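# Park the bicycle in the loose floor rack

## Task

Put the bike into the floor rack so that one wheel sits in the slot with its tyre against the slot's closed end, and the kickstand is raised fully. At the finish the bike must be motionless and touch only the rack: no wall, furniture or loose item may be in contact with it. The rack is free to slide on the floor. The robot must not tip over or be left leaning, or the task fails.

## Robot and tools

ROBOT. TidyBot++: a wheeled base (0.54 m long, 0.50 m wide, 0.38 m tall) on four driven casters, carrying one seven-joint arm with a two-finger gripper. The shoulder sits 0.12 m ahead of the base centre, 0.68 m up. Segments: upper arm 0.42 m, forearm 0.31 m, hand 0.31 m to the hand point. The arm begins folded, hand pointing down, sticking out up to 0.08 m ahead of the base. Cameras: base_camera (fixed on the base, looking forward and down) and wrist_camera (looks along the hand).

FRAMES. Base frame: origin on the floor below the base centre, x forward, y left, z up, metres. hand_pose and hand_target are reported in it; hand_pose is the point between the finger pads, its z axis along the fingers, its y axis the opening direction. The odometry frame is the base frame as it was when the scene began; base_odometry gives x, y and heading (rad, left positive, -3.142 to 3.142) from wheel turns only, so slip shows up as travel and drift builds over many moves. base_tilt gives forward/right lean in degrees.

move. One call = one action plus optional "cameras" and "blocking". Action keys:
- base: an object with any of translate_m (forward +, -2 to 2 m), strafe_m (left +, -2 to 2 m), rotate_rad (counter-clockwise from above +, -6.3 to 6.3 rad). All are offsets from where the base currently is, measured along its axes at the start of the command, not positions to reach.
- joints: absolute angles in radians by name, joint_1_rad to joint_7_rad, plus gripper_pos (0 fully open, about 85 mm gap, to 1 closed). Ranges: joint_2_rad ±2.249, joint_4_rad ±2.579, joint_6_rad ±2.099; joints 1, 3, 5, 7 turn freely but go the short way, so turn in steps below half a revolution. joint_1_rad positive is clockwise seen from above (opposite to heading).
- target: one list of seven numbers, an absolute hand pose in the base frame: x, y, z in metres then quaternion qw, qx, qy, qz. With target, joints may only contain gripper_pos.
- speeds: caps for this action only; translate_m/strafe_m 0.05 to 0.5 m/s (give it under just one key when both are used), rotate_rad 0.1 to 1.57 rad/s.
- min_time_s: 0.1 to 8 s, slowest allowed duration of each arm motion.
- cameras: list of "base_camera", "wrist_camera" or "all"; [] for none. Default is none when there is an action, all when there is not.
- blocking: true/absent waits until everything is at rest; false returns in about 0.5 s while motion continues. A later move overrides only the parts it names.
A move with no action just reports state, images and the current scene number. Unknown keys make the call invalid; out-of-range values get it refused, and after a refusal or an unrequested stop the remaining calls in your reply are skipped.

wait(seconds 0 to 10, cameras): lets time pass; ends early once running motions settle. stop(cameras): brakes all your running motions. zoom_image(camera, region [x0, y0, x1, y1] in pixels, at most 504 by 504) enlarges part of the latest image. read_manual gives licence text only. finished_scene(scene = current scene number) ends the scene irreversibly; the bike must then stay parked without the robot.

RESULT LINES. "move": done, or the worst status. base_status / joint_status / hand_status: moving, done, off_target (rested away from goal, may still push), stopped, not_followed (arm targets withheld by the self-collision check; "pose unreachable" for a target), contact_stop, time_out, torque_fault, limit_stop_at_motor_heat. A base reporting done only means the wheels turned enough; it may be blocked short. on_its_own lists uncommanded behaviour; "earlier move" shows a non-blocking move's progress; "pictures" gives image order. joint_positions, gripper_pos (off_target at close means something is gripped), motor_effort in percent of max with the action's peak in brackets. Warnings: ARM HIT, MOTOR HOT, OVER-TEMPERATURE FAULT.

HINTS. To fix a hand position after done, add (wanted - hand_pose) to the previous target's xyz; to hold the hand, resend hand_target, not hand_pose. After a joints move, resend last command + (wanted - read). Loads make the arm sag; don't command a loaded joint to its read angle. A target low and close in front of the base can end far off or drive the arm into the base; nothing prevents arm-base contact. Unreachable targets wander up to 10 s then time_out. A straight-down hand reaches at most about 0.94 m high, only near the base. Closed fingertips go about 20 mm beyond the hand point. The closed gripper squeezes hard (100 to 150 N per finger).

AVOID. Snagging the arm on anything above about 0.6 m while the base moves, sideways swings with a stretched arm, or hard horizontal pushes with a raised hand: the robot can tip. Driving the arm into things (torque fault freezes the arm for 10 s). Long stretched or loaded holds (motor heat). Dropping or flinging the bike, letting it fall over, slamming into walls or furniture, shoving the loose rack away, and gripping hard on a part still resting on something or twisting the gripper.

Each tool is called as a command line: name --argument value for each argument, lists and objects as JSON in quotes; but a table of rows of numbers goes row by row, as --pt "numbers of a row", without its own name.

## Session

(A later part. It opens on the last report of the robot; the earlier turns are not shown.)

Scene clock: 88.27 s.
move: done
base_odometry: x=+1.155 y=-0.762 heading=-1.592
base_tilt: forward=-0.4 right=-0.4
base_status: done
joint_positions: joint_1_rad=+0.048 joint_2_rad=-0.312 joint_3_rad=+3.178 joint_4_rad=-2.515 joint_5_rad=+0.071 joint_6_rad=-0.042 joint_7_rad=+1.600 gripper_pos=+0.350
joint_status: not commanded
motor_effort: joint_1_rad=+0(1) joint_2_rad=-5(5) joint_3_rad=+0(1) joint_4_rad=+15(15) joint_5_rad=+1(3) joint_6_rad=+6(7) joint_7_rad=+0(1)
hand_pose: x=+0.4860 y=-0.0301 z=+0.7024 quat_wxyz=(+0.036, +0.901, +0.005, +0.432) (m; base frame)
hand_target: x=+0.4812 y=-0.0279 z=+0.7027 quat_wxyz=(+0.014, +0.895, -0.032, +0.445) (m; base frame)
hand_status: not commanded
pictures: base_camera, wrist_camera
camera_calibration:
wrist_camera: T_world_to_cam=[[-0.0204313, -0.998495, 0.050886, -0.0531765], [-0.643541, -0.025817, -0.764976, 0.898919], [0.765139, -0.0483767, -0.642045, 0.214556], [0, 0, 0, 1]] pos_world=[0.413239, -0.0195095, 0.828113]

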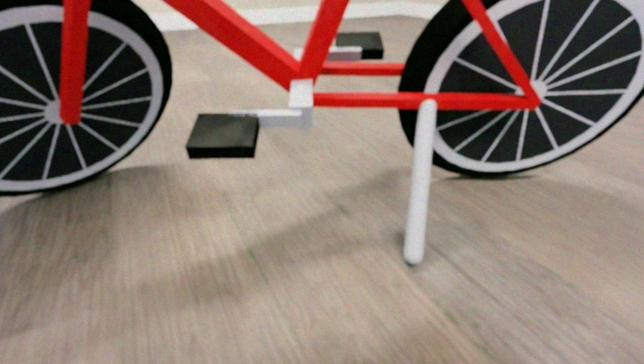

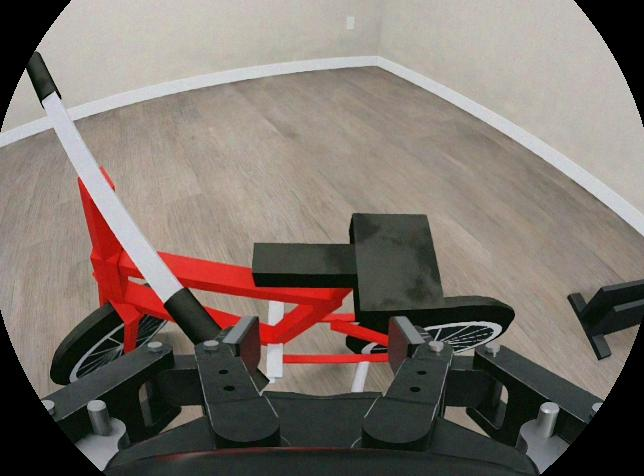

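move --target '[0.63, -0.022, 0.68, 0.0923, 0.6766, 0.725, 0.0861]' --joints '{"gripper_pos":0}' --min_time_s 3 --cameras '["all"]'

Scene clock: 97.00 s.
move: done
base_odometry: x=+1.155 y=-0.762 heading=-1.592
base_tilt: forward=-0.4 right=-0.4
base_status: not commanded
joint_positions: joint_1_rad=-2.227 joint_2_rad=-0.905 joint_3_rad=+4.541 joint_4_rad=-1.623 joint_5_rad=+1.097 joint_6_rad=-1.459 joint_7_rad=+2.365 gripper_pos=+0.000
joint_status: all done
motor_effort: joint_1_rad=+0(1) joint_2_rad=+25(25) joint_3_rad=-13(13) joint_4_rad=+9(17) joint_5_rad=+3(4) joint_6_rad=+2(7) joint_7_rad=-1(1)
hand_pose: x=+0.6309 y=-0.0212 z=+0.6857 quat_wxyz=(+0.101, +0.690, +0.709, +0.106) (m; base frame)
hand_target: x=+0.6339 y=-0.0276 z=+0.6837 quat_wxyz=(+0.098, +0.684, +0.717, +0.094) (m; base frame)
hand_status: done (0.006 m and 3.5 deg from the pose sent, 0.146 m and 98.3 deg at the start)
pictures: base_camera, wrist_camera
camera_calibration:
wrist_camera: T_world_to_cam=[[0.960359, 0.0137284, 0.278426, -0.793864], [0.0100387, -0.999842, 0.0146734, 0.012055], [0.278584, -0.0112967, -0.960345, 0.619432], [0, 0, 0, 1]] pos_world=[0.58971, 0.0299491, 0.815724]

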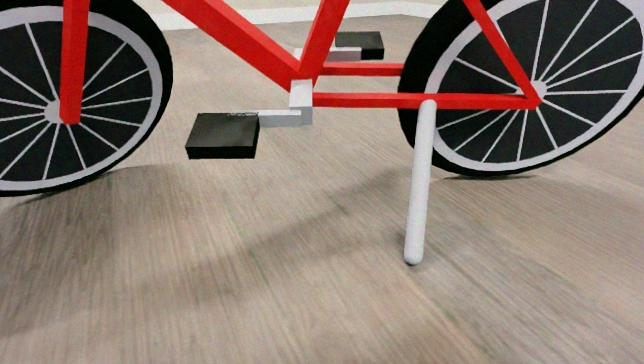

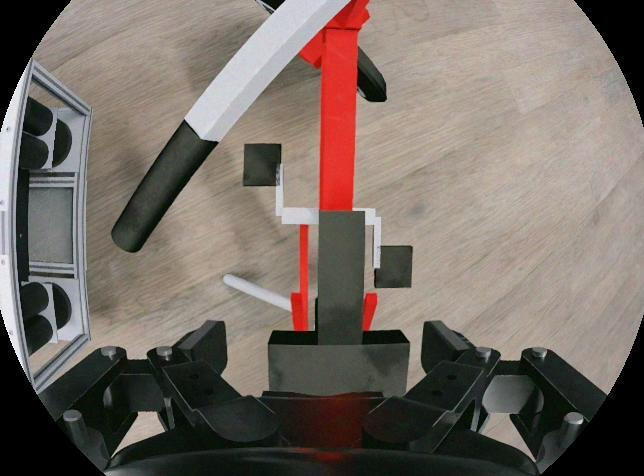

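move --target '[0.668, -0.026, 0.585, 0.0923, 0.6766, 0.725, 0.0861]' --cameras '["all"]'

Scene clock: 103.43 s.
move: done
base_odometry: x=+1.155 y=-0.762 heading=-1.592
base_tilt: forward=-0.4 right=-0.4
base_status: not commanded
joint_positions: joint_1_rad=-2.309 joint_2_rad=-1.018 joint_3_rad=+4.733 joint_4_rad=-1.623 joint_5_rad=+1.192 joint_6_rad=-1.368 joint_7_rad=+2.365 gripper_pos=+0.000
joint_status: not commanded
motor_effort: joint_1_rad=+0(1) joint_2_rad=+28(30) joint_3_rad=-14(15) joint_4_rad=+8(9) joint_5_rad=+3(4) joint_6_rad=+1(2) joint_7_rad=+0(1)
hand_pose: x=+0.6611 y=-0.0355 z=+0.5966 quat_wxyz=(+0.086, +0.696, +0.708, +0.078) (m; base frame)
hand_target: x=+0.6681 y=-0.0261 z=+0.5851 quat_wxyz=(+0.092, +0.677, +0.725, +0.086) (m; base frame)
hand_status: done (0.016 m and 3.2 deg from the pose sent, 0.107 m and 3.5 deg at the start)
pictures: base_camera, wrist_camera
camera_calibration:
wrist_camera: T_world_to_cam=[[0.975784, 0.00552297, 0.218666, -0.772643], [-0.00173684, -0.999454, 0.0329943, -0.00435652], [0.218729, -0.0325751, -0.975242, 0.572957], [0, 0, 0, 1]] pos_world=[0.628603, 0.0185773, 0.727866]

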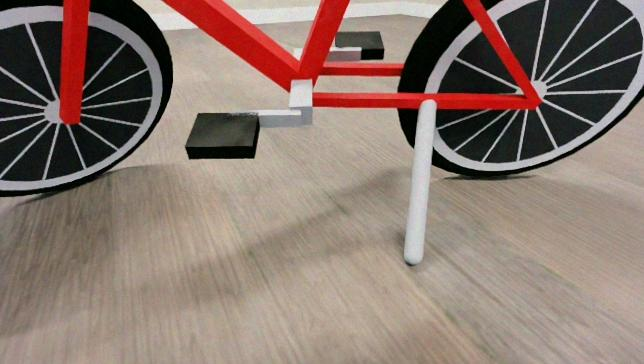

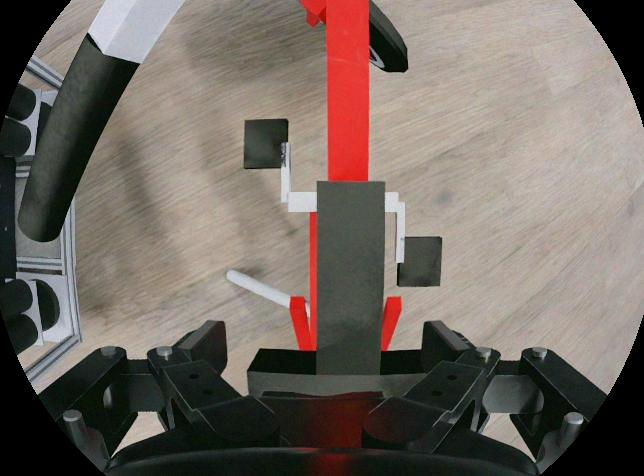

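move --target '[0.695, -0.01, 0.515, 0.0923, 0.6766, 0.725, 0.0861]' --cameras '["all"]'

Scene clock: 106.00 s.
move: done
base_odometry: x=+1.155 y=-0.762 heading=-1.592
base_tilt: forward=-0.4 right=-0.4
base_status: not commanded
joint_positions: joint_1_rad=-2.402 joint_2_rad=-1.132 joint_3_rad=+4.819 joint_4_rad=-1.623 joint_5_rad=+1.328 joint_6_rad=-1.309 joint_7_rad=+2.351 gripper_pos=+0.000
joint_status: not commanded
motor_effort: joint_1_rad=+0(1) joint_2_rad=+30(34) joint_3_rad=-14(15) joint_4_rad=+6(8) joint_5_rad=+2(4) joint_6_rad=+1(2) joint_7_rad=+0(1)
hand_pose: x=+0.6879 y=-0.0175 z=+0.5323 quat_wxyz=(+0.093, +0.674, +0.729, +0.074) (m; base frame)
hand_target: x=+0.6950 y=-0.0100 z=+0.5150 quat_wxyz=(+0.092, +0.677, +0.725, +0.086) (m; base frame)
hand_status: done (0.020 m and 1.5 deg from the pose sent, 0.092 m and 3.2 deg at the start)
pictures: base_camera, wrist_camera
camera_calibration:
wrist_camera: T_world_to_cam=[[0.972935, 0.0684689, 0.220703, -0.782894], [0.0577063, -0.996825, 0.0548568, -0.036744], [0.223758, -0.0406362, -0.973797, 0.500651], [0, 0, 0, 1]] pos_world=[0.651801, 0.0373211, 0.662336]

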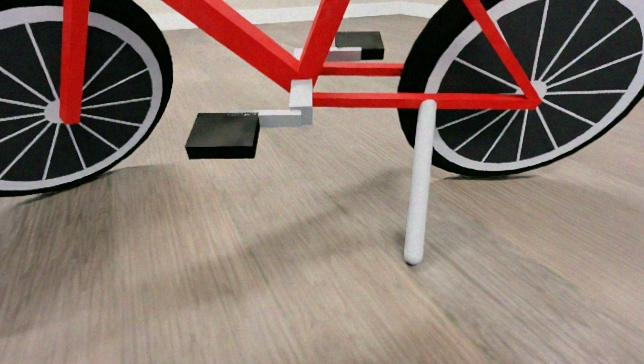

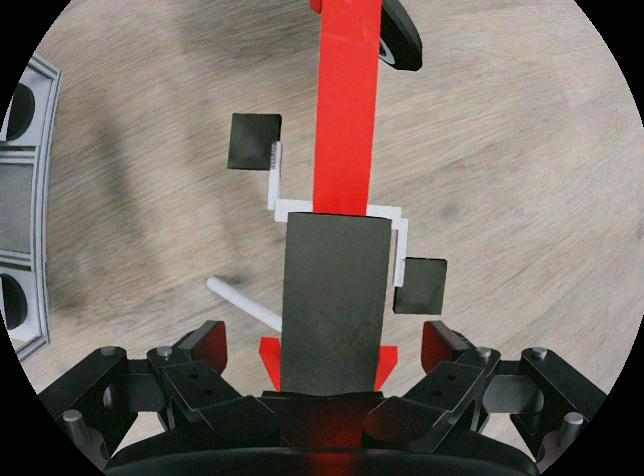

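move --target '[0.70, 0.004, 0.508, 0.0892, 0.7014, 0.7014, 0.0892]' --cameras '["wrist_camera"]'

Scene clock: 107.77 s.
move: done
base_odometry: x=+1.155 y=-0.762 heading=-1.592
base_tilt: forward=-0.4 right=-0.4
base_status: not commanded
joint_positions: joint_1_rad=-2.440 joint_2_rad=-1.134 joint_3_rad=+4.830 joint_4_rad=-1.623 joint_5_rad=+1.345 joint_6_rad=-1.304 joint_7_rad=+2.258 gripper_pos=+0.000
joint_status: not commanded
motor_effort: joint_1_rad=+0(2) joint_2_rad=+31(31) joint_3_rad=-15(15) joint_4_rad=+6(7) joint_5_rad=+3(4) joint_6_rad=+1(2) joint_7_rad=+0(1)
hand_pose: x=+0.6919 y=-0.0016 z=+0.5293 quat_wxyz=(+0.096, +0.693, +0.710, +0.078) (m; base frame)
hand_target: x=+0.7000 y=+0.0040 z=+0.5080 quat_wxyz=(+0.089, +0.701, +0.701, +0.089) (m; base frame)
hand_status: done (0.023 m and 2.1 deg from the pose sent, 0.035 m and 4.9 deg at the start)
pictures: wrist_camera
camera_calibration:
wrist_camera: T_world_to_cam=[[0.972817, 0.014727, 0.231105, -0.79273], [0.00391203, -0.998878, 0.0471856, 0.0203325], [0.23154, -0.0449989, -0.971784, 0.491006], [0, 0, 0, 1]] pos_world=[0.657414, 0.054079, 0.659396]

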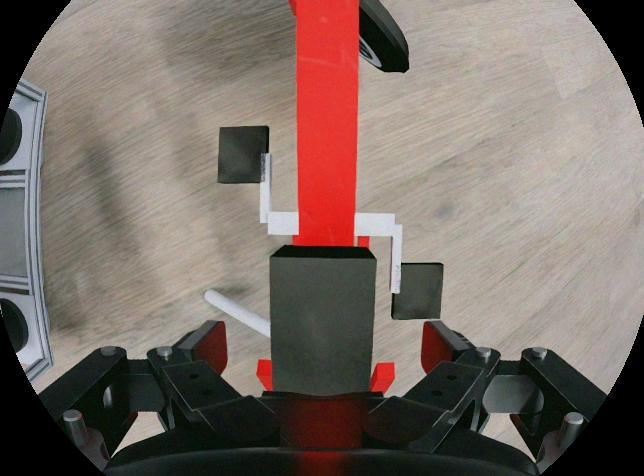

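move --target '[0.704, 0.004, 0.494, 0.0892, 0.7014, 0.7014, 0.0892]'

move --joints '{"gripper_pos":1}' --cameras '["all"]'

Scene clock: 109.53 s.
move: done
base_odometry: x=+1.155 y=-0.762 heading=-1.592
base_tilt: forward=-0.4 right=-0.4
base_status: not commanded
joint_positions: joint_1_rad=-2.445 joint_2_rad=-1.153 joint_3_rad=+4.852 joint_4_rad=-1.623 joint_5_rad=+1.368 joint_6_rad=-1.283 joint_7_rad=+2.257 gripper_pos=+0.000
joint_status: not commanded
motor_effort: joint_1_rad=+0(1) joint_2_rad=+31(32) joint_3_rad=-14(15) joint_4_rad=+6(6) joint_5_rad=+3(4) joint_6_rad=+1(1) joint_7_rad=+0(1)
hand_pose: x=+0.6963 y=-0.0036 z=+0.5156 quat_wxyz=(+0.097, +0.692, +0.711, +0.078) (m; base frame)
hand_target: x=+0.7040 y=+0.0040 z=+0.4940 quat_wxyz=(+0.089, +0.701, +0.701, +0.089) (m; base frame)
hand_status: done (0.024 m and 2.2 deg from the pose sent, 0.038 m and 2.1 deg at the start)
pictures: none

Scene clock: 110.63 s.
move: off_target
base_odometry: x=+1.155 y=-0.762 heading=-1.592
base_tilt: forward=-0.4 right=-0.4
base_status: not commanded
joint_positions: joint_1_rad=-2.442 joint_2_rad=-1.153 joint_3_rad=+4.853 joint_4_rad=-1.623 joint_5_rad=+1.371 joint_6_rad=-1.284 joint_7_rad=+2.251 gripper_pos=+0.573
joint_status: gripper_pos off_target (ended at +0.573, target +1.000)
motor_effort: joint_1_rad=-2(4) joint_2_rad=+26(32) joint_3_rad=-12(15) joint_4_rad=+6(10) joint_5_rad=+4(8) joint_6_rad=+3(6) joint_7_rad=+1(2)
hand_pose: x=+0.6967 y=-0.0063 z=+0.5155 quat_wxyz=(+0.098, +0.695, +0.708, +0.077) (m; base frame)
hand_target: x=+0.7040 y=+0.0040 z=+0.4940 quat_wxyz=(+0.089, +0.701, +0.701, +0.089) (m; base frame)
hand_status: not commanded
pictures: base_camera, wrist_camera
camera_calibration:
wrist_camera: T_world_to_cam=[[0.972173, 0.00899524, 0.234091, -0.795273], [-0.00287391, -0.998729, 0.0503127, 0.0193624], [0.234246, -0.0495854, -0.970912, 0.473896], [0, 0, 0, 1]] pos_world=[0.66219, 0.0499898, 0.645303]

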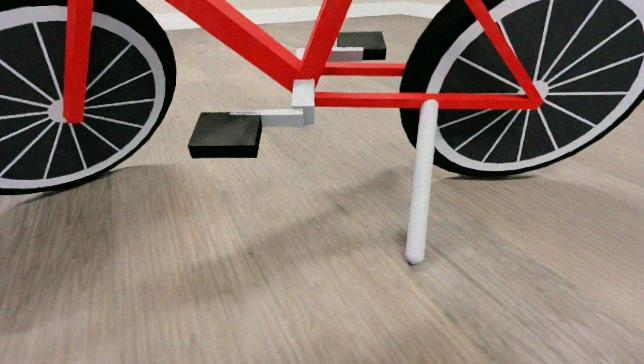

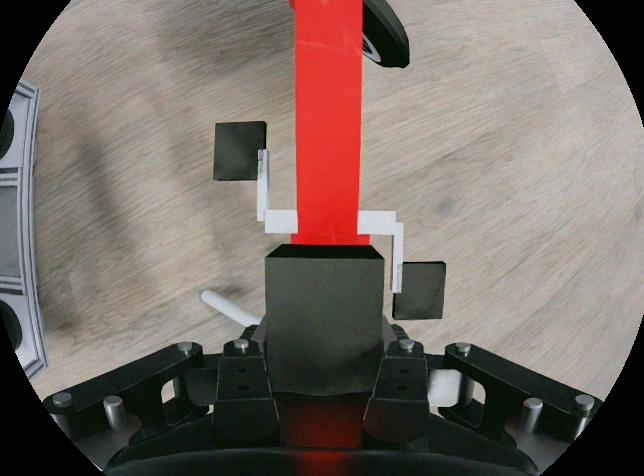

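move --target '[0.757, 0.004, 0.502, 0.0505, 0.7053, 0.7053, 0.0505]' --min_time_s 2 --cameras '["all"]'

Scene clock: 114.27 s.
move: off_target
base_odometry: x=+1.155 y=-0.762 heading=-1.592
base_tilt: forward=-0.4 right=-0.4
base_status: not commanded
joint_positions: joint_1_rad=-2.554 joint_2_rad=-1.213 joint_3_rad=+4.856 joint_4_rad=-1.288 joint_5_rad=+1.347 joint_6_rad=-1.445 joint_7_rad=+2.432 gripper_pos=+0.573
joint_status: not commanded
motor_effort: joint_1_rad=-5(7) joint_2_rad=+36(37) joint_3_rad=-16(18) joint_4_rad=+9(10) joint_5_rad=+8(8) joint_6_rad=+9(10) joint_7_rad=-2(3)
hand_pose: x=+0.7509 y=-0.0299 z=+0.5250 quat_wxyz=(+0.084, +0.714, +0.694, +0.039) (m; base frame)
hand_target: x=+0.7570 y=+0.0040 z=+0.5020 quat_wxyz=(+0.051, +0.705, +0.705, +0.051) (m; base frame)
hand_status: off_target (0.041 m and 4.3 deg from the pose sent, 0.063 m and 6.4 deg at the start)
pictures: base_camera, wrist_camera
camera_calibration:
wrist_camera: T_world_to_cam=[[0.986109, -0.036145, 0.162117, -0.823951], [-0.0496647, -0.995546, 0.0801322, 0.0150369], [0.158499, -0.0870706, -0.983512, 0.531689], [0, 0, 0, 1]] pos_world=[0.72898, 0.0314828, 0.655295]

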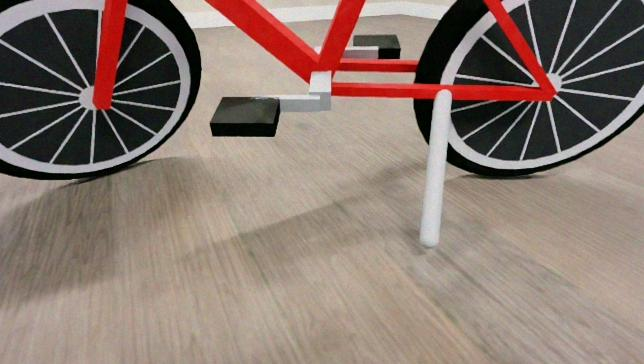

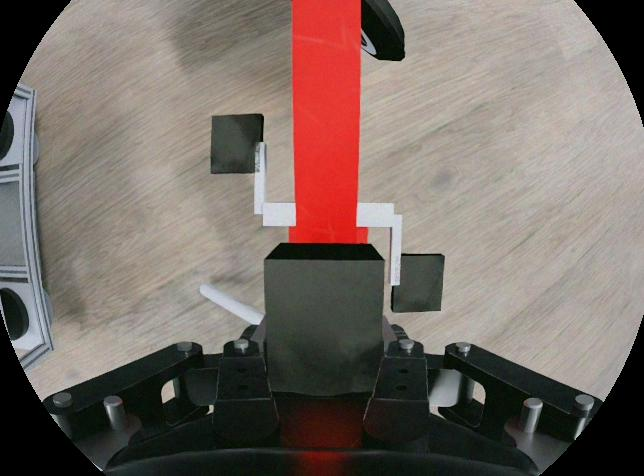

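move --target '[0.807, 0.0, 0.503, 0.0, 0.7071, 0.7071, 0.0]' --min_time_s 2 --cameras '["all"]'

Scene clock: 117.23 s.
move: done
base_odometry: x=+1.155 y=-0.762 heading=-1.592
base_tilt: forward=-0.4 right=-0.4
base_status: not commanded
joint_positions: joint_1_rad=-2.817 joint_2_rad=-1.300 joint_3_rad=+4.856 joint_4_rad=-0.693 joint_5_rad=+1.348 joint_6_rad=-1.662 joint_7_rad=+2.772 gripper_pos=+0.573
joint_status: not commanded
motor_effort: joint_1_rad=-1(5) joint_2_rad=+44(45) joint_3_rad=-13(16) joint_4_rad=+6(9) joint_5_rad=-2(8) joint_6_rad=+5(10) joint_7_rad=-4(5)
hand_pose: x=+0.8102 y=-0.0176 z=+0.5326 quat_wxyz=(+0.033, +0.710, +0.703, +0.000) (m; base frame)
hand_target: x=+0.8070 y=+0.0000 z=+0.5030 quat_wxyz=(+0.000, +0.707, +0.707, +0.000) (m; base frame)
hand_status: done (0.035 m and 3.8 deg from the pose sent, 0.067 m and 10.7 deg at the start)
pictures: base_camera, wrist_camera
camera_calibration:
wrist_camera: T_world_to_cam=[[0.999159, -0.0221002, 0.0345482, -0.825661], [-0.0243931, -0.997426, 0.0674225, 0.01588], [0.0329692, -0.0682085, -0.997126, 0.639994], [0, 0, 0, 1]] pos_world=[0.804253, 0.0412449, 0.665609]

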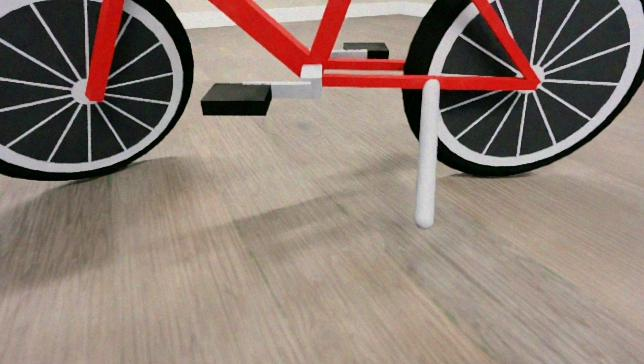

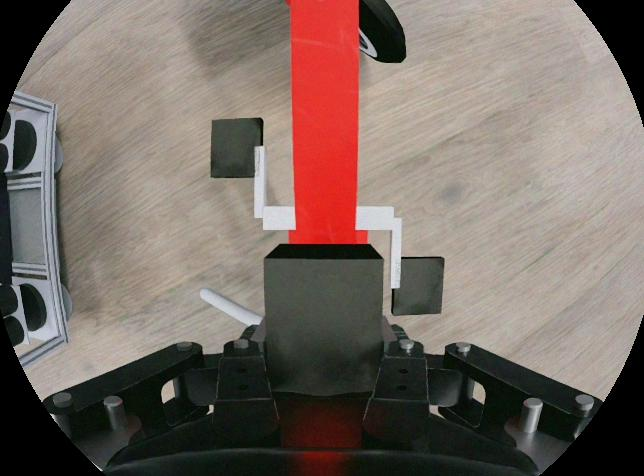

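move --base '{"translate_m":0.01,"strafe_m":-0.33}' --speeds '{"strafe_m":0.12}' --cameras '["all"]'

zoom_image --camera "base_camera" --region '[400, 0, 644, 240]'

Scene clock: 122.83 s.
move: done
base_odometry: x=+0.825 y=-0.765 heading=-1.592
base_tilt: forward=-0.4 right=-0.4
base_status: done
joint_positions: joint_1_rad=-2.868 joint_2_rad=-1.318 joint_3_rad=+4.821 joint_4_rad=-0.637 joint_5_rad=+1.332 joint_6_rad=-1.653 joint_7_rad=+2.683 gripper_pos=+0.573
joint_status: not commanded
motor_effort: joint_1_rad=+5(8) joint_2_rad=+44(48) joint_3_rad=-6(12) joint_4_rad=+0(6) joint_5_rad=+10(13) joint_6_rad=+2(9) joint_7_rad=+18(24)
hand_pose: x=+0.8189 y=+0.0216 z=+0.5324 quat_wxyz=(+0.010, +0.739, +0.673, +0.027) (m; base frame)
hand_target: x=+0.8070 y=+0.0000 z=+0.5030 quat_wxyz=(+0.000, +0.707, +0.707, +0.000) (m; base frame)
hand_status: not commanded
pictures: base_camera, wrist_camera
camera_calibration:
wrist_camera: T_world_to_cam=[[0.993717, -0.105111, 0.0384411, -0.829206], [-0.105029, -0.99446, -0.00416906, 0.159302], [0.0386663, 0.000105449, -0.999252, 0.637304], [0, 0, 0, 1]] pos_world=[0.816085, 0.071193, 0.669367]

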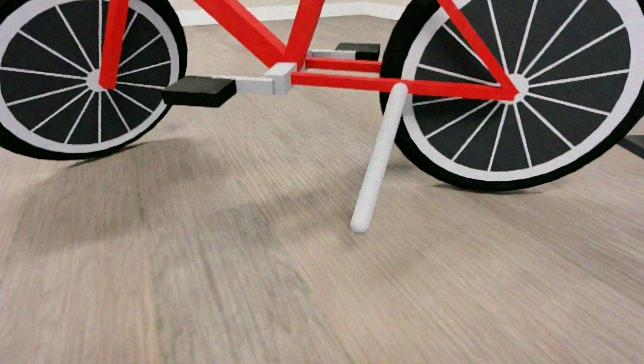

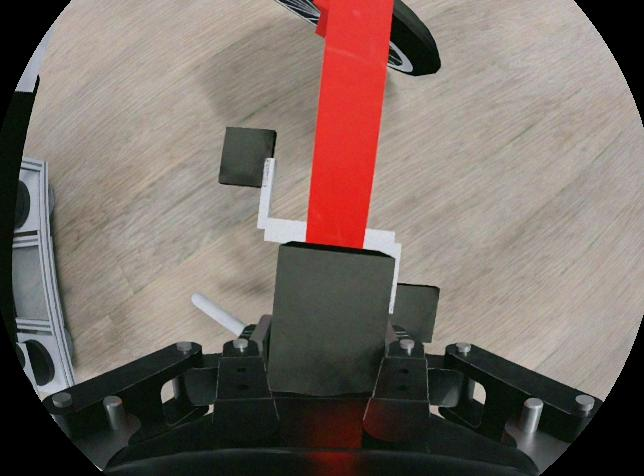

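Scaled by 2.066.

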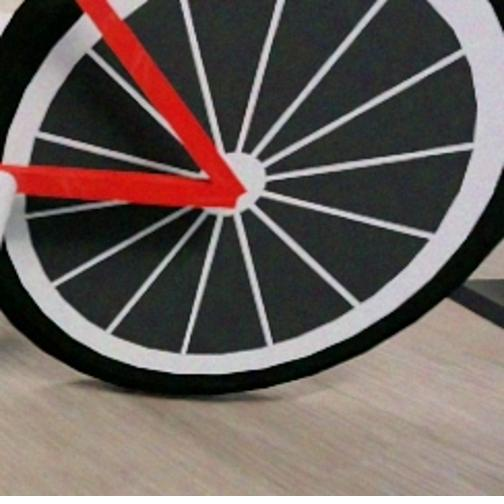

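move --base '{"translate_m":-0.06,"strafe_m":0.2,"rotate_rad":0.184}' --speeds '{"strafe_m":0.12,"rotate_rad":0.1}' --cameras '["all"]'

Scene clock: 130.40 s.
move: done
base_odometry: x=+1.027 y=-0.710 heading=-1.407
base_tilt: forward=-0.4 right=-0.4
base_status: done
joint_positions: joint_1_rad=-2.853 joint_2_rad=-1.319 joint_3_rad=+4.836 joint_4_rad=-0.673 joint_5_rad=+1.332 joint_6_rad=-1.789 joint_7_rad=+2.877 gripper_pos=+0.573
joint_status: not commanded
motor_effort: joint_1_rad=+1(12) joint_2_rad=+35(47) joint_3_rad=-9(15) joint_4_rad=+8(12) joint_5_rad=+2(11) joint_6_rad=+16(24) joint_7_rad=-13(21)
hand_pose: x=+0.7731 y=-0.0002 z=+0.5267 quat_wxyz=(-0.015, +0.663, +0.747, -0.047) (m; base frame)
hand_target: x=+0.8070 y=+0.0000 z=+0.5030 quat_wxyz=(+0.000, +0.707, +0.707, +0.000) (m; base frame)
hand_status: not commanded
pictures: base_camera, wrist_camera
camera_calibration:
wrist_camera: T_world_to_cam=[[0.989481, 0.102077, -0.102503, -0.708201], [0.108842, -0.992078, 0.0627232, -0.0678021], [-0.0952886, -0.0732202, -0.992753, 0.733401], [0, 0, 0, 1]] pos_world=[0.778016, 0.0587256, 0.659746]

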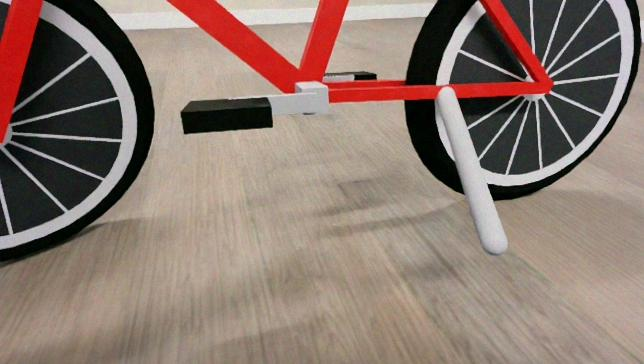

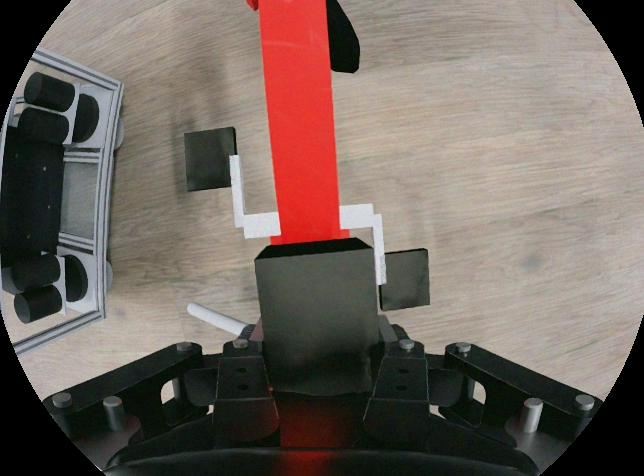

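move --base '{"translate_m":-0.13,"strafe_m":0.42,"rotate_rad":-0.12}' --speeds '{"strafe_m":0.12,"rotate_rad":0.1}' --cameras '["all"]'

Scene clock: 137.63 s.
move: done
base_odometry: x=+1.420 y=-0.513 heading=-1.528
base_tilt: forward=-0.4 right=-0.4
base_status: done
joint_positions: joint_1_rad=-2.772 joint_2_rad=-1.329 joint_3_rad=+4.846 joint_4_rad=-0.622 joint_5_rad=+1.409 joint_6_rad=-1.575 joint_7_rad=+2.780 gripper_pos=+0.574
joint_status: not commanded
motor_effort: joint_1_rad=-10(14) joint_2_rad=+48(51) joint_3_rad=-14(17) joint_4_rad=-4(13) joint_5_rad=-12(16) joint_6_rad=-20(21) joint_7_rad=+5(25)
hand_pose: x=+0.8455 y=-0.0734 z=+0.5242 quat_wxyz=(+0.065, +0.745, +0.663, +0.031) (m; base frame)
hand_target: x=+0.8070 y=+0.0000 z=+0.5030 quat_wxyz=(+0.000, +0.707, +0.707, +0.000) (m; base frame)
hand_status: not commanded
pictures: base_camera, wrist_camera
camera_calibration:
wrist_camera: T_world_to_cam=[[0.984118, -0.125072, 0.125973, -0.904599], [-0.133426, -0.989229, 0.0601909, 0.0582312], [0.117088, -0.076043, -0.990206, 0.551426], [0, 0, 0, 1]] pos_world=[0.833436, -0.0136039, 0.656475]

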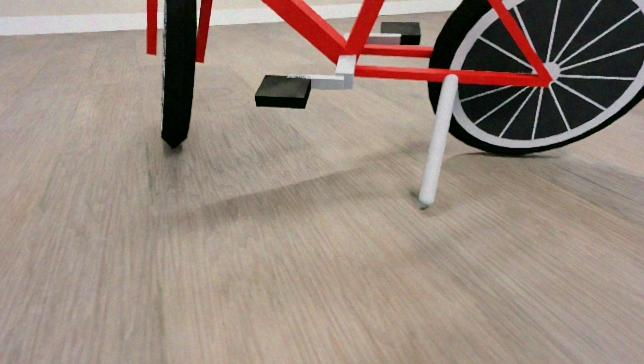

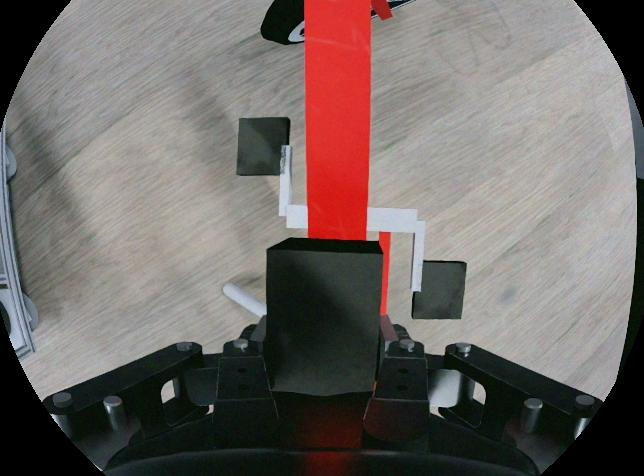

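move --base '{"translate_m":0.28,"strafe_m":0.486,"rotate_rad":-0.283}' --speeds '{"strafe_m":0.15,"rotate_rad":0.1}' --cameras '["all"]'

Scene clock: 146.40 s.
move: done
base_odometry: x=+1.917 y=-0.772 heading=-1.812
base_tilt: forward=-0.4 right=-0.4
base_status: done
joint_positions: joint_1_rad=-2.841 joint_2_rad=-1.325 joint_3_rad=+4.821 joint_4_rad=-0.638 joint_5_rad=+1.385 joint_6_rad=-1.619 joint_7_rad=+2.779 gripper_pos=+0.574
joint_status: not commanded
motor_effort: joint_1_rad=+0(22) joint_2_rad=+42(51) joint_3_rad=-9(19) joint_4_rad=+2(10) joint_5_rad=-4(20) joint_6_rad=-9(22) joint_7_rad=+1(16)
hand_pose: x=+0.8332 y=-0.0086 z=+0.5281 quat_wxyz=(+0.040, +0.716, +0.697, +0.028) (m; base frame)
hand_target: x=+0.8070 y=+0.0000 z=+0.5030 quat_wxyz=(+0.000, +0.707, +0.707, +0.000) (m; base frame)
hand_status: not commanded
pictures: base_camera, wrist_camera
camera_calibration:
wrist_camera: T_world_to_cam=[[0.995713, -0.0395324, 0.0836243, -0.871499], [-0.0426518, -0.998447, 0.03585, 0.0575534], [0.0820772, -0.039263, -0.995852, 0.594095], [0, 0, 0, 1]] pos_world=[0.821456, 0.0463375, 0.662446]

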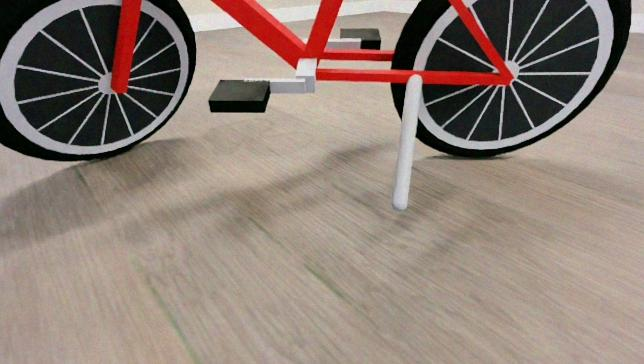

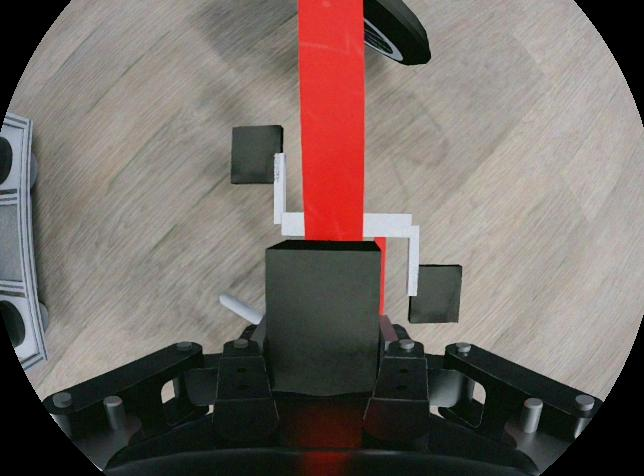

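move --base '{"translate_m":-0.066,"strafe_m":-0.04,"rotate_rad":0.438}' --speeds '{"strafe_m":0.05,"rotate_rad":0.15}' --cameras '["all"]'

Scene clock: 152.93 s.
move: done
base_odometry: x=+1.894 y=-0.698 heading=-1.374
base_tilt: forward=-0.4 right=-0.4
base_status: done
joint_positions: joint_1_rad=-2.837 joint_2_rad=-1.316 joint_3_rad=+4.822 joint_4_rad=-0.639 joint_5_rad=+1.363 joint_6_rad=-1.705 joint_7_rad=+2.836 gripper_pos=+0.574
joint_status: not commanded
motor_effort: joint_1_rad=-2(11) joint_2_rad=+32(46) joint_3_rad=-7(11) joint_4_rad=+4(5) joint_5_rad=+2(9) joint_6_rad=+6(12) joint_7_rad=-4(14)
hand_pose: x=+0.8066 y=-0.0141 z=+0.5328 quat_wxyz=(+0.015, +0.697, +0.717, -0.005) (m; base frame)
hand_target: x=+0.8070 y=+0.0000 z=+0.5030 quat_wxyz=(+0.000, +0.707, +0.707, +0.000) (m; base frame)
hand_status: not commanded
pictures: base_camera, wrist_camera
camera_calibration:
wrist_camera: T_world_to_cam=[[0.999896, 0.0142401, 0.00224392, -0.804823], [0.0141062, -0.998582, 0.0513333, -0.0032379], [0.00297173, -0.0512963, -0.998679, 0.665901], [0, 0, 0, 1]] pos_world=[0.802806, 0.0423857, 0.666993]

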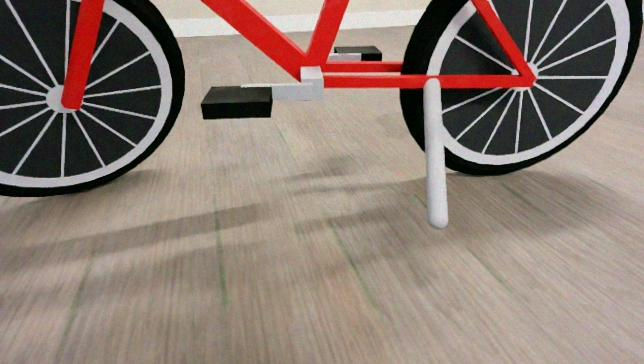

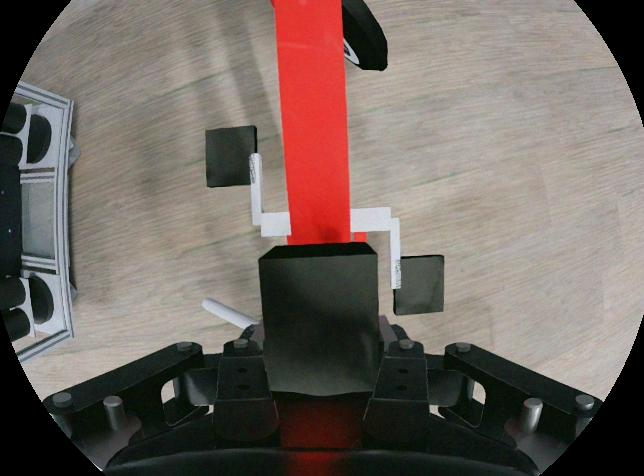

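move --base '{"translate_m":0.119,"strafe_m":0.54,"rotate_rad":-0.245}' --speeds '{"strafe_m":0.18,"rotate_rad":0.1}' --cameras '["all"]'

Scene clock: 158.13 s.
move: done
base_odometry: x=+2.447 y=-0.709 heading=-1.620
base_tilt: forward=-0.4 right=-0.3
base_status: done
joint_positions: joint_1_rad=-2.823 joint_2_rad=-1.317 joint_3_rad=+4.815 joint_4_rad=-0.651 joint_5_rad=+1.343 joint_6_rad=-1.689 joint_7_rad=+2.775 gripper_pos=+0.574
joint_status: not commanded
motor_effort: joint_1_rad=-3(11) joint_2_rad=+39(47) joint_3_rad=-9(11) joint_4_rad=+1(16) joint_5_rad=+0(13) joint_6_rad=+2(22) joint_7_rad=+3(29)
hand_pose: x=+0.8079 y=-0.0110 z=+0.5325 quat_wxyz=(+0.008, +0.718, +0.696, +0.008) (m; base frame)
hand_target: x=+0.8070 y=+0.0000 z=+0.5030 quat_wxyz=(+0.000, +0.707, +0.707, +0.000) (m; base frame)
hand_status: not commanded
pictures: base_camera, wrist_camera
camera_calibration:
wrist_camera: T_world_to_cam=[[0.998987, -0.0436562, 0.0109334, -0.810676], [-0.0438875, -0.998797, 0.0218926, 0.06242], [0.00996447, -0.0223503, -0.999701, 0.660987], [0, 0, 0, 1]] pos_world=[0.806007, 0.0417271, 0.668286]

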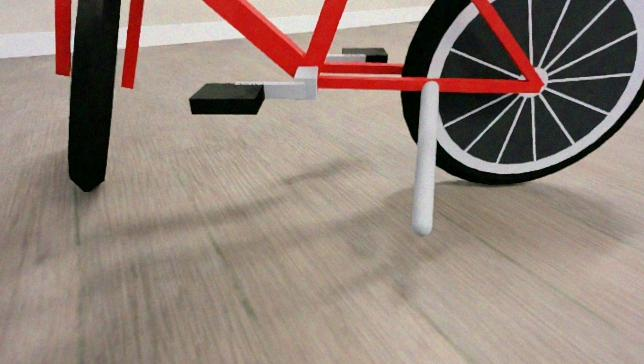

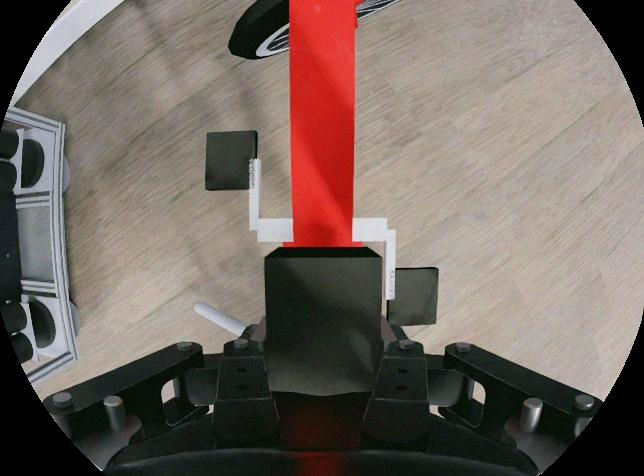

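move --target '[0.807, 0.0, 0.57, 0.0, 0.7071, 0.7071, 0.0]' --min_time_s 1.5 --cameras '["all"]'

Scene clock: 164.80 s.
move: done
base_odometry: x=+2.447 y=-0.709 heading=-1.620
base_tilt: forward=-0.3 right=-0.4
base_status: not commanded
joint_positions: joint_1_rad=-2.880 joint_2_rad=-1.327 joint_3_rad=+4.817 joint_4_rad=-0.523 joint_5_rad=+1.355 joint_6_rad=-1.719 joint_7_rad=+2.835 gripper_pos=+0.574
joint_status: not commanded
motor_effort: joint_1_rad=-2(3) joint_2_rad=+63(64) joint_3_rad=-15(15) joint_4_rad=+4(5) joint_5_rad=-3(5) joint_6_rad=-4(4) joint_7_rad=+0(3)
hand_pose: x=+0.8163 y=-0.0086 z=+0.5344 quat_wxyz=(+0.001, +0.721, +0.693, +0.006) (m; base frame)
hand_target: x=+0.8070 y=+0.0000 z=+0.5700 quat_wxyz=(+0.000, +0.707, +0.707, +0.000) (m; base frame)
hand_status: done (0.038 m and 2.4 deg from the pose sent, 0.039 m and 2.2 deg at the start)
pictures: base_camera, wrist_camera
camera_calibration:
wrist_camera: T_world_to_cam=[[0.998589, -0.0530369, -0.00276501, -0.811489], [-0.0529843, -0.998459, 0.0164963, 0.0753838], [-0.00363566, -0.0163265, -0.99986, 0.674065], [0, 0, 0, 1]] pos_world=[0.816789, 0.0432339, 0.670483]

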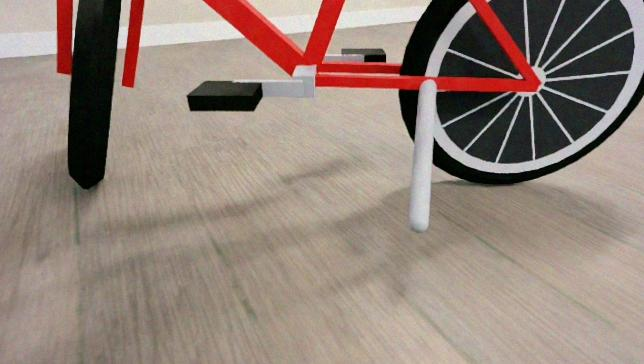

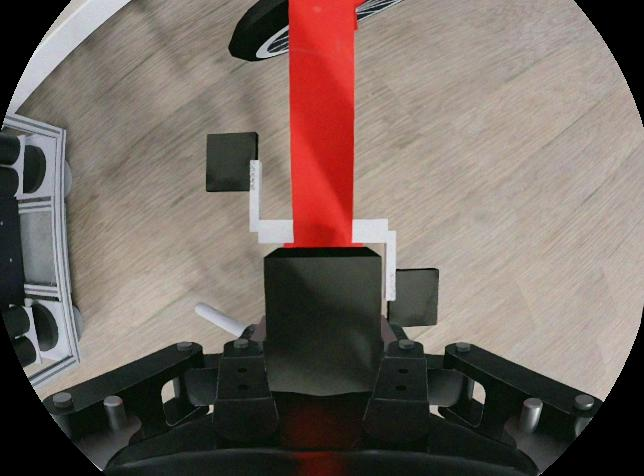

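move --base '{"translate_m":0.13}' --target '[0.677, 0.0, 0.57, 0.0, 0.7071, 0.7071, 0.0]'

move --target '[0.677, 0.0, 0.66, 0.0, 0.7071, 0.7071, 0.0]' --min_time_s 1.5 --cameras '["all"]'

Scene clock: 168.07 s.
move: done
base_odometry: x=+2.441 y=-0.839 heading=-1.620
base_tilt: forward=-0.4 right=-0.4
base_status: done
joint_positions: joint_1_rad=-2.530 joint_2_rad=-1.191 joint_3_rad=+4.853 joint_4_rad=-1.280 joint_5_rad=+1.165 joint_6_rad=-1.569 joint_7_rad=+2.502 gripper_pos=+0.574
joint_status: not commanded
motor_effort: joint_1_rad=-2(5) joint_2_rad=+43(65) joint_3_rad=-19(19) joint_4_rad=+5(5) joint_5_rad=-4(5) joint_6_rad=-5(11) joint_7_rad=+1(6)
hand_pose: x=+0.6905 y=-0.0254 z=+0.5323 quat_wxyz=(-0.003, +0.708, +0.706, -0.008) (m; base frame)
hand_target: x=+0.6782 y=-0.0029 z=+0.5707 quat_wxyz=(+0.001, +0.711, +0.703, +0.003) (m; base frame)
hand_status: done (0.047 m and 1.0 deg from the pose sent, 0.144 m and 2.4 deg at the start)
pictures: none

Scene clock: 169.97 s.
move: off_target
base_odometry: x=+2.441 y=-0.839 heading=-1.619
base_tilt: forward=-0.3 right=-0.4
base_status: not commanded
joint_positions: joint_1_rad=-2.509 joint_2_rad=-1.061 joint_3_rad=+5.098 joint_4_rad=-1.257 joint_5_rad=+0.838 joint_6_rad=-1.404 joint_7_rad=+2.582 gripper_pos=+0.574
joint_status: not commanded
motor_effort: joint_1_rad=+12(13) joint_2_rad=+61(62) joint_3_rad=-20(21) joint_4_rad=+18(19) joint_5_rad=-14(15) joint_6_rad=-19(19) joint_7_rad=-14(15)
hand_pose: x=+0.6810 y=-0.0250 z=+0.5375 quat_wxyz=(-0.058, +0.743, +0.667, +0.018) (m; base frame)
hand_target: x=+0.6872 y=-0.0720 z=+0.6699 quat_wxyz=(-0.018, +0.813, +0.578, +0.068) (m; base frame)
hand_status: off_target (0.125 m and 9.3 deg from the pose sent, 0.131 m and 1.0 deg at the start)
pictures: base_camera, wrist_camera
camera_calibration:
wrist_camera: T_world_to_cam=[[0.990454, -0.115499, -0.0752333, -0.63431], [-0.121485, -0.989319, -0.0805604, 0.150846], [-0.0651251, 0.0889311, -0.993906, 0.717678], [0, 0, 0, 1]] pos_world=[0.69332, 0.0121488, 0.677736]

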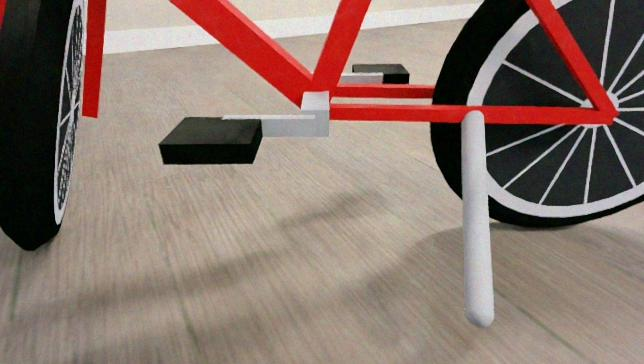

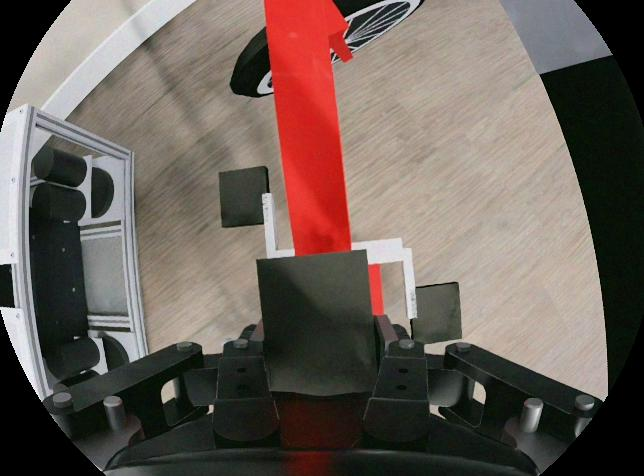

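move --target '[0.677, 0.0, 0.59, 0.0, 0.7071, 0.7071, 0.0]' --min_time_s 1

move --base '{"translate_m":0.04,"strafe_m":-0.3}' --speeds '{"strafe_m":0.12}' --cameras '["all"]'

Scene clock: 172.63 s.
move: off_target
base_odometry: x=+2.441 y=-0.839 heading=-1.619
base_tilt: forward=-0.3 right=-0.3
base_status: not commanded
joint_positions: joint_1_rad=-2.497 joint_2_rad=-1.048 joint_3_rad=+5.099 joint_4_rad=-1.298 joint_5_rad=+0.841 joint_6_rad=-1.366 joint_7_rad=+2.569 gripper_pos=+0.574
joint_status: not commanded
motor_effort: joint_1_rad=+8(13) joint_2_rad=+47(62) joint_3_rad=-15(21) joint_4_rad=+14(19) joint_5_rad=-5(14) joint_6_rad=-9(19) joint_7_rad=-9(15)
hand_pose: x=+0.6787 y=-0.0219 z=+0.5362 quat_wxyz=(-0.051, +0.741, +0.669, +0.025) (m; base frame)
hand_target: x=+0.6881 y=-0.0593 z=+0.6002 quat_wxyz=(+0.001, +0.793, +0.607, +0.047) (m; base frame)
hand_status: off_target (0.058 m and 8.8 deg from the pose sent, 0.058 m and 9.3 deg at the start)
pictures: none

Scene clock: 175.97 s.
move: done
base_odometry: x=+2.139 y=-0.865 heading=-1.619
base_tilt: forward=-0.4 right=-0.3
base_status: done
joint_positions: joint_1_rad=-2.526 joint_2_rad=-1.048 joint_3_rad=+5.072 joint_4_rad=-1.352 joint_5_rad=+0.821 joint_6_rad=-1.365 joint_7_rad=+2.556 gripper_pos=+0.574
joint_status: not commanded
motor_effort: joint_1_rad=+15(19) joint_2_rad=+50(53) joint_3_rad=-13(16) joint_4_rad=+21(23) joint_5_rad=+5(11) joint_6_rad=-1(9) joint_7_rad=-10(14)
hand_pose: x=+0.6586 y=+0.0168 z=+0.5348 quat_wxyz=(-0.071, +0.717, +0.693, +0.022) (m; base frame)
hand_target: x=+0.6881 y=-0.0593 z=+0.6002 quat_wxyz=(+0.001, +0.793, +0.607, +0.047) (m; base frame)
hand_status: not commanded
pictures: base_camera, wrist_camera
camera_calibration:
wrist_camera: T_world_to_cam=[[0.995534, -0.0412171, -0.0849332, -0.606864], [-0.050237, -0.992994, -0.106958, 0.156503], [-0.0799296, 0.110747, -0.990629, 0.717483], [0, 0, 0, 1]] pos_world=[0.669364, 0.0509339, 0.675956]

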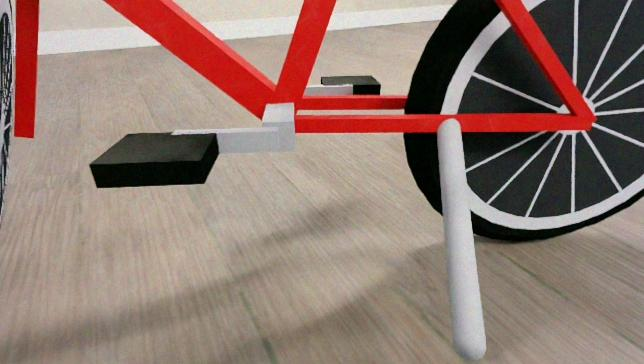

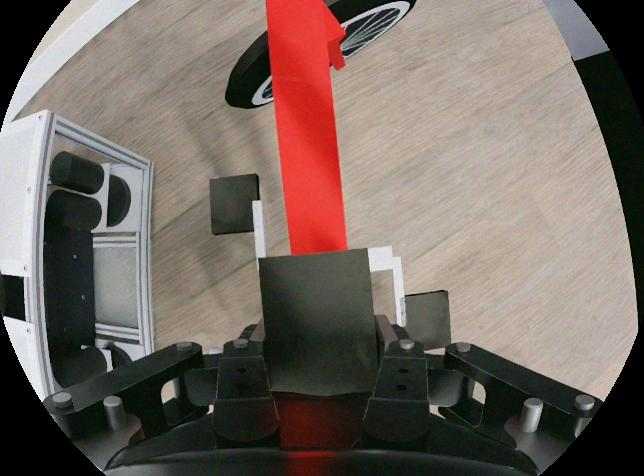

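move --base '{"translate_m":0.08,"strafe_m":-0.5}' --speeds '{"strafe_m":0.15}' --cameras '["all"]'

Scene clock: 181.63 s.
move: done
base_odometry: x=+1.636 y=-0.920 heading=-1.619
base_tilt: forward=-0.3 right=-0.4
base_status: done
joint_positions: joint_1_rad=-2.530 joint_2_rad=-1.048 joint_3_rad=+5.072 joint_4_rad=-1.368 joint_5_rad=+0.811 joint_6_rad=-1.382 joint_7_rad=+2.557 gripper_pos=+0.574
joint_status: not commanded
motor_effort: joint_1_rad=+14(21) joint_2_rad=+51(58) joint_3_rad=-14(18) joint_4_rad=+22(26) joint_5_rad=+7(12) joint_6_rad=+2(7) joint_7_rad=-11(16)
hand_pose: x=+0.6465 y=+0.0206 z=+0.5326 quat_wxyz=(-0.080, +0.712, +0.698, +0.010) (m; base frame)
hand_target: x=+0.6881 y=-0.0593 z=+0.6002 quat_wxyz=(+0.001, +0.793, +0.607, +0.047) (m; base frame)
hand_status: not commanded
pictures: base_camera, wrist_camera
camera_calibration:
wrist_camera: T_world_to_cam=[[0.993321, -0.0240283, -0.112851, -0.578911], [-0.0357088, -0.994076, -0.102652, 0.147892], [-0.109716, 0.105996, -0.988295, 0.732018], [0, 0, 0, 1]] pos_world=[0.66064, 0.0555146, 0.6733]

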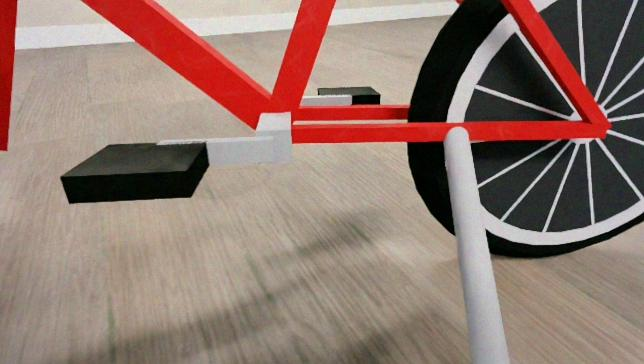

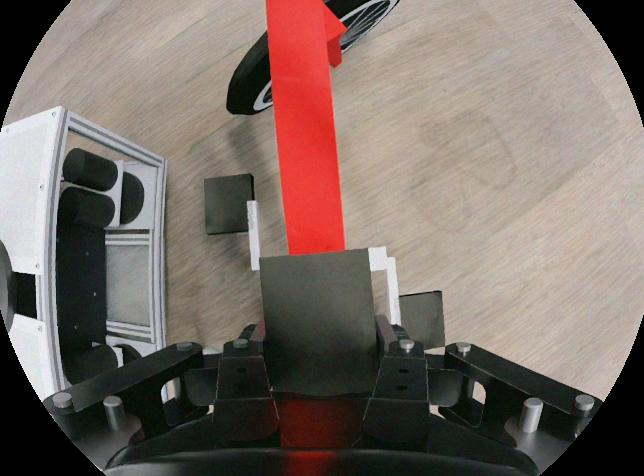

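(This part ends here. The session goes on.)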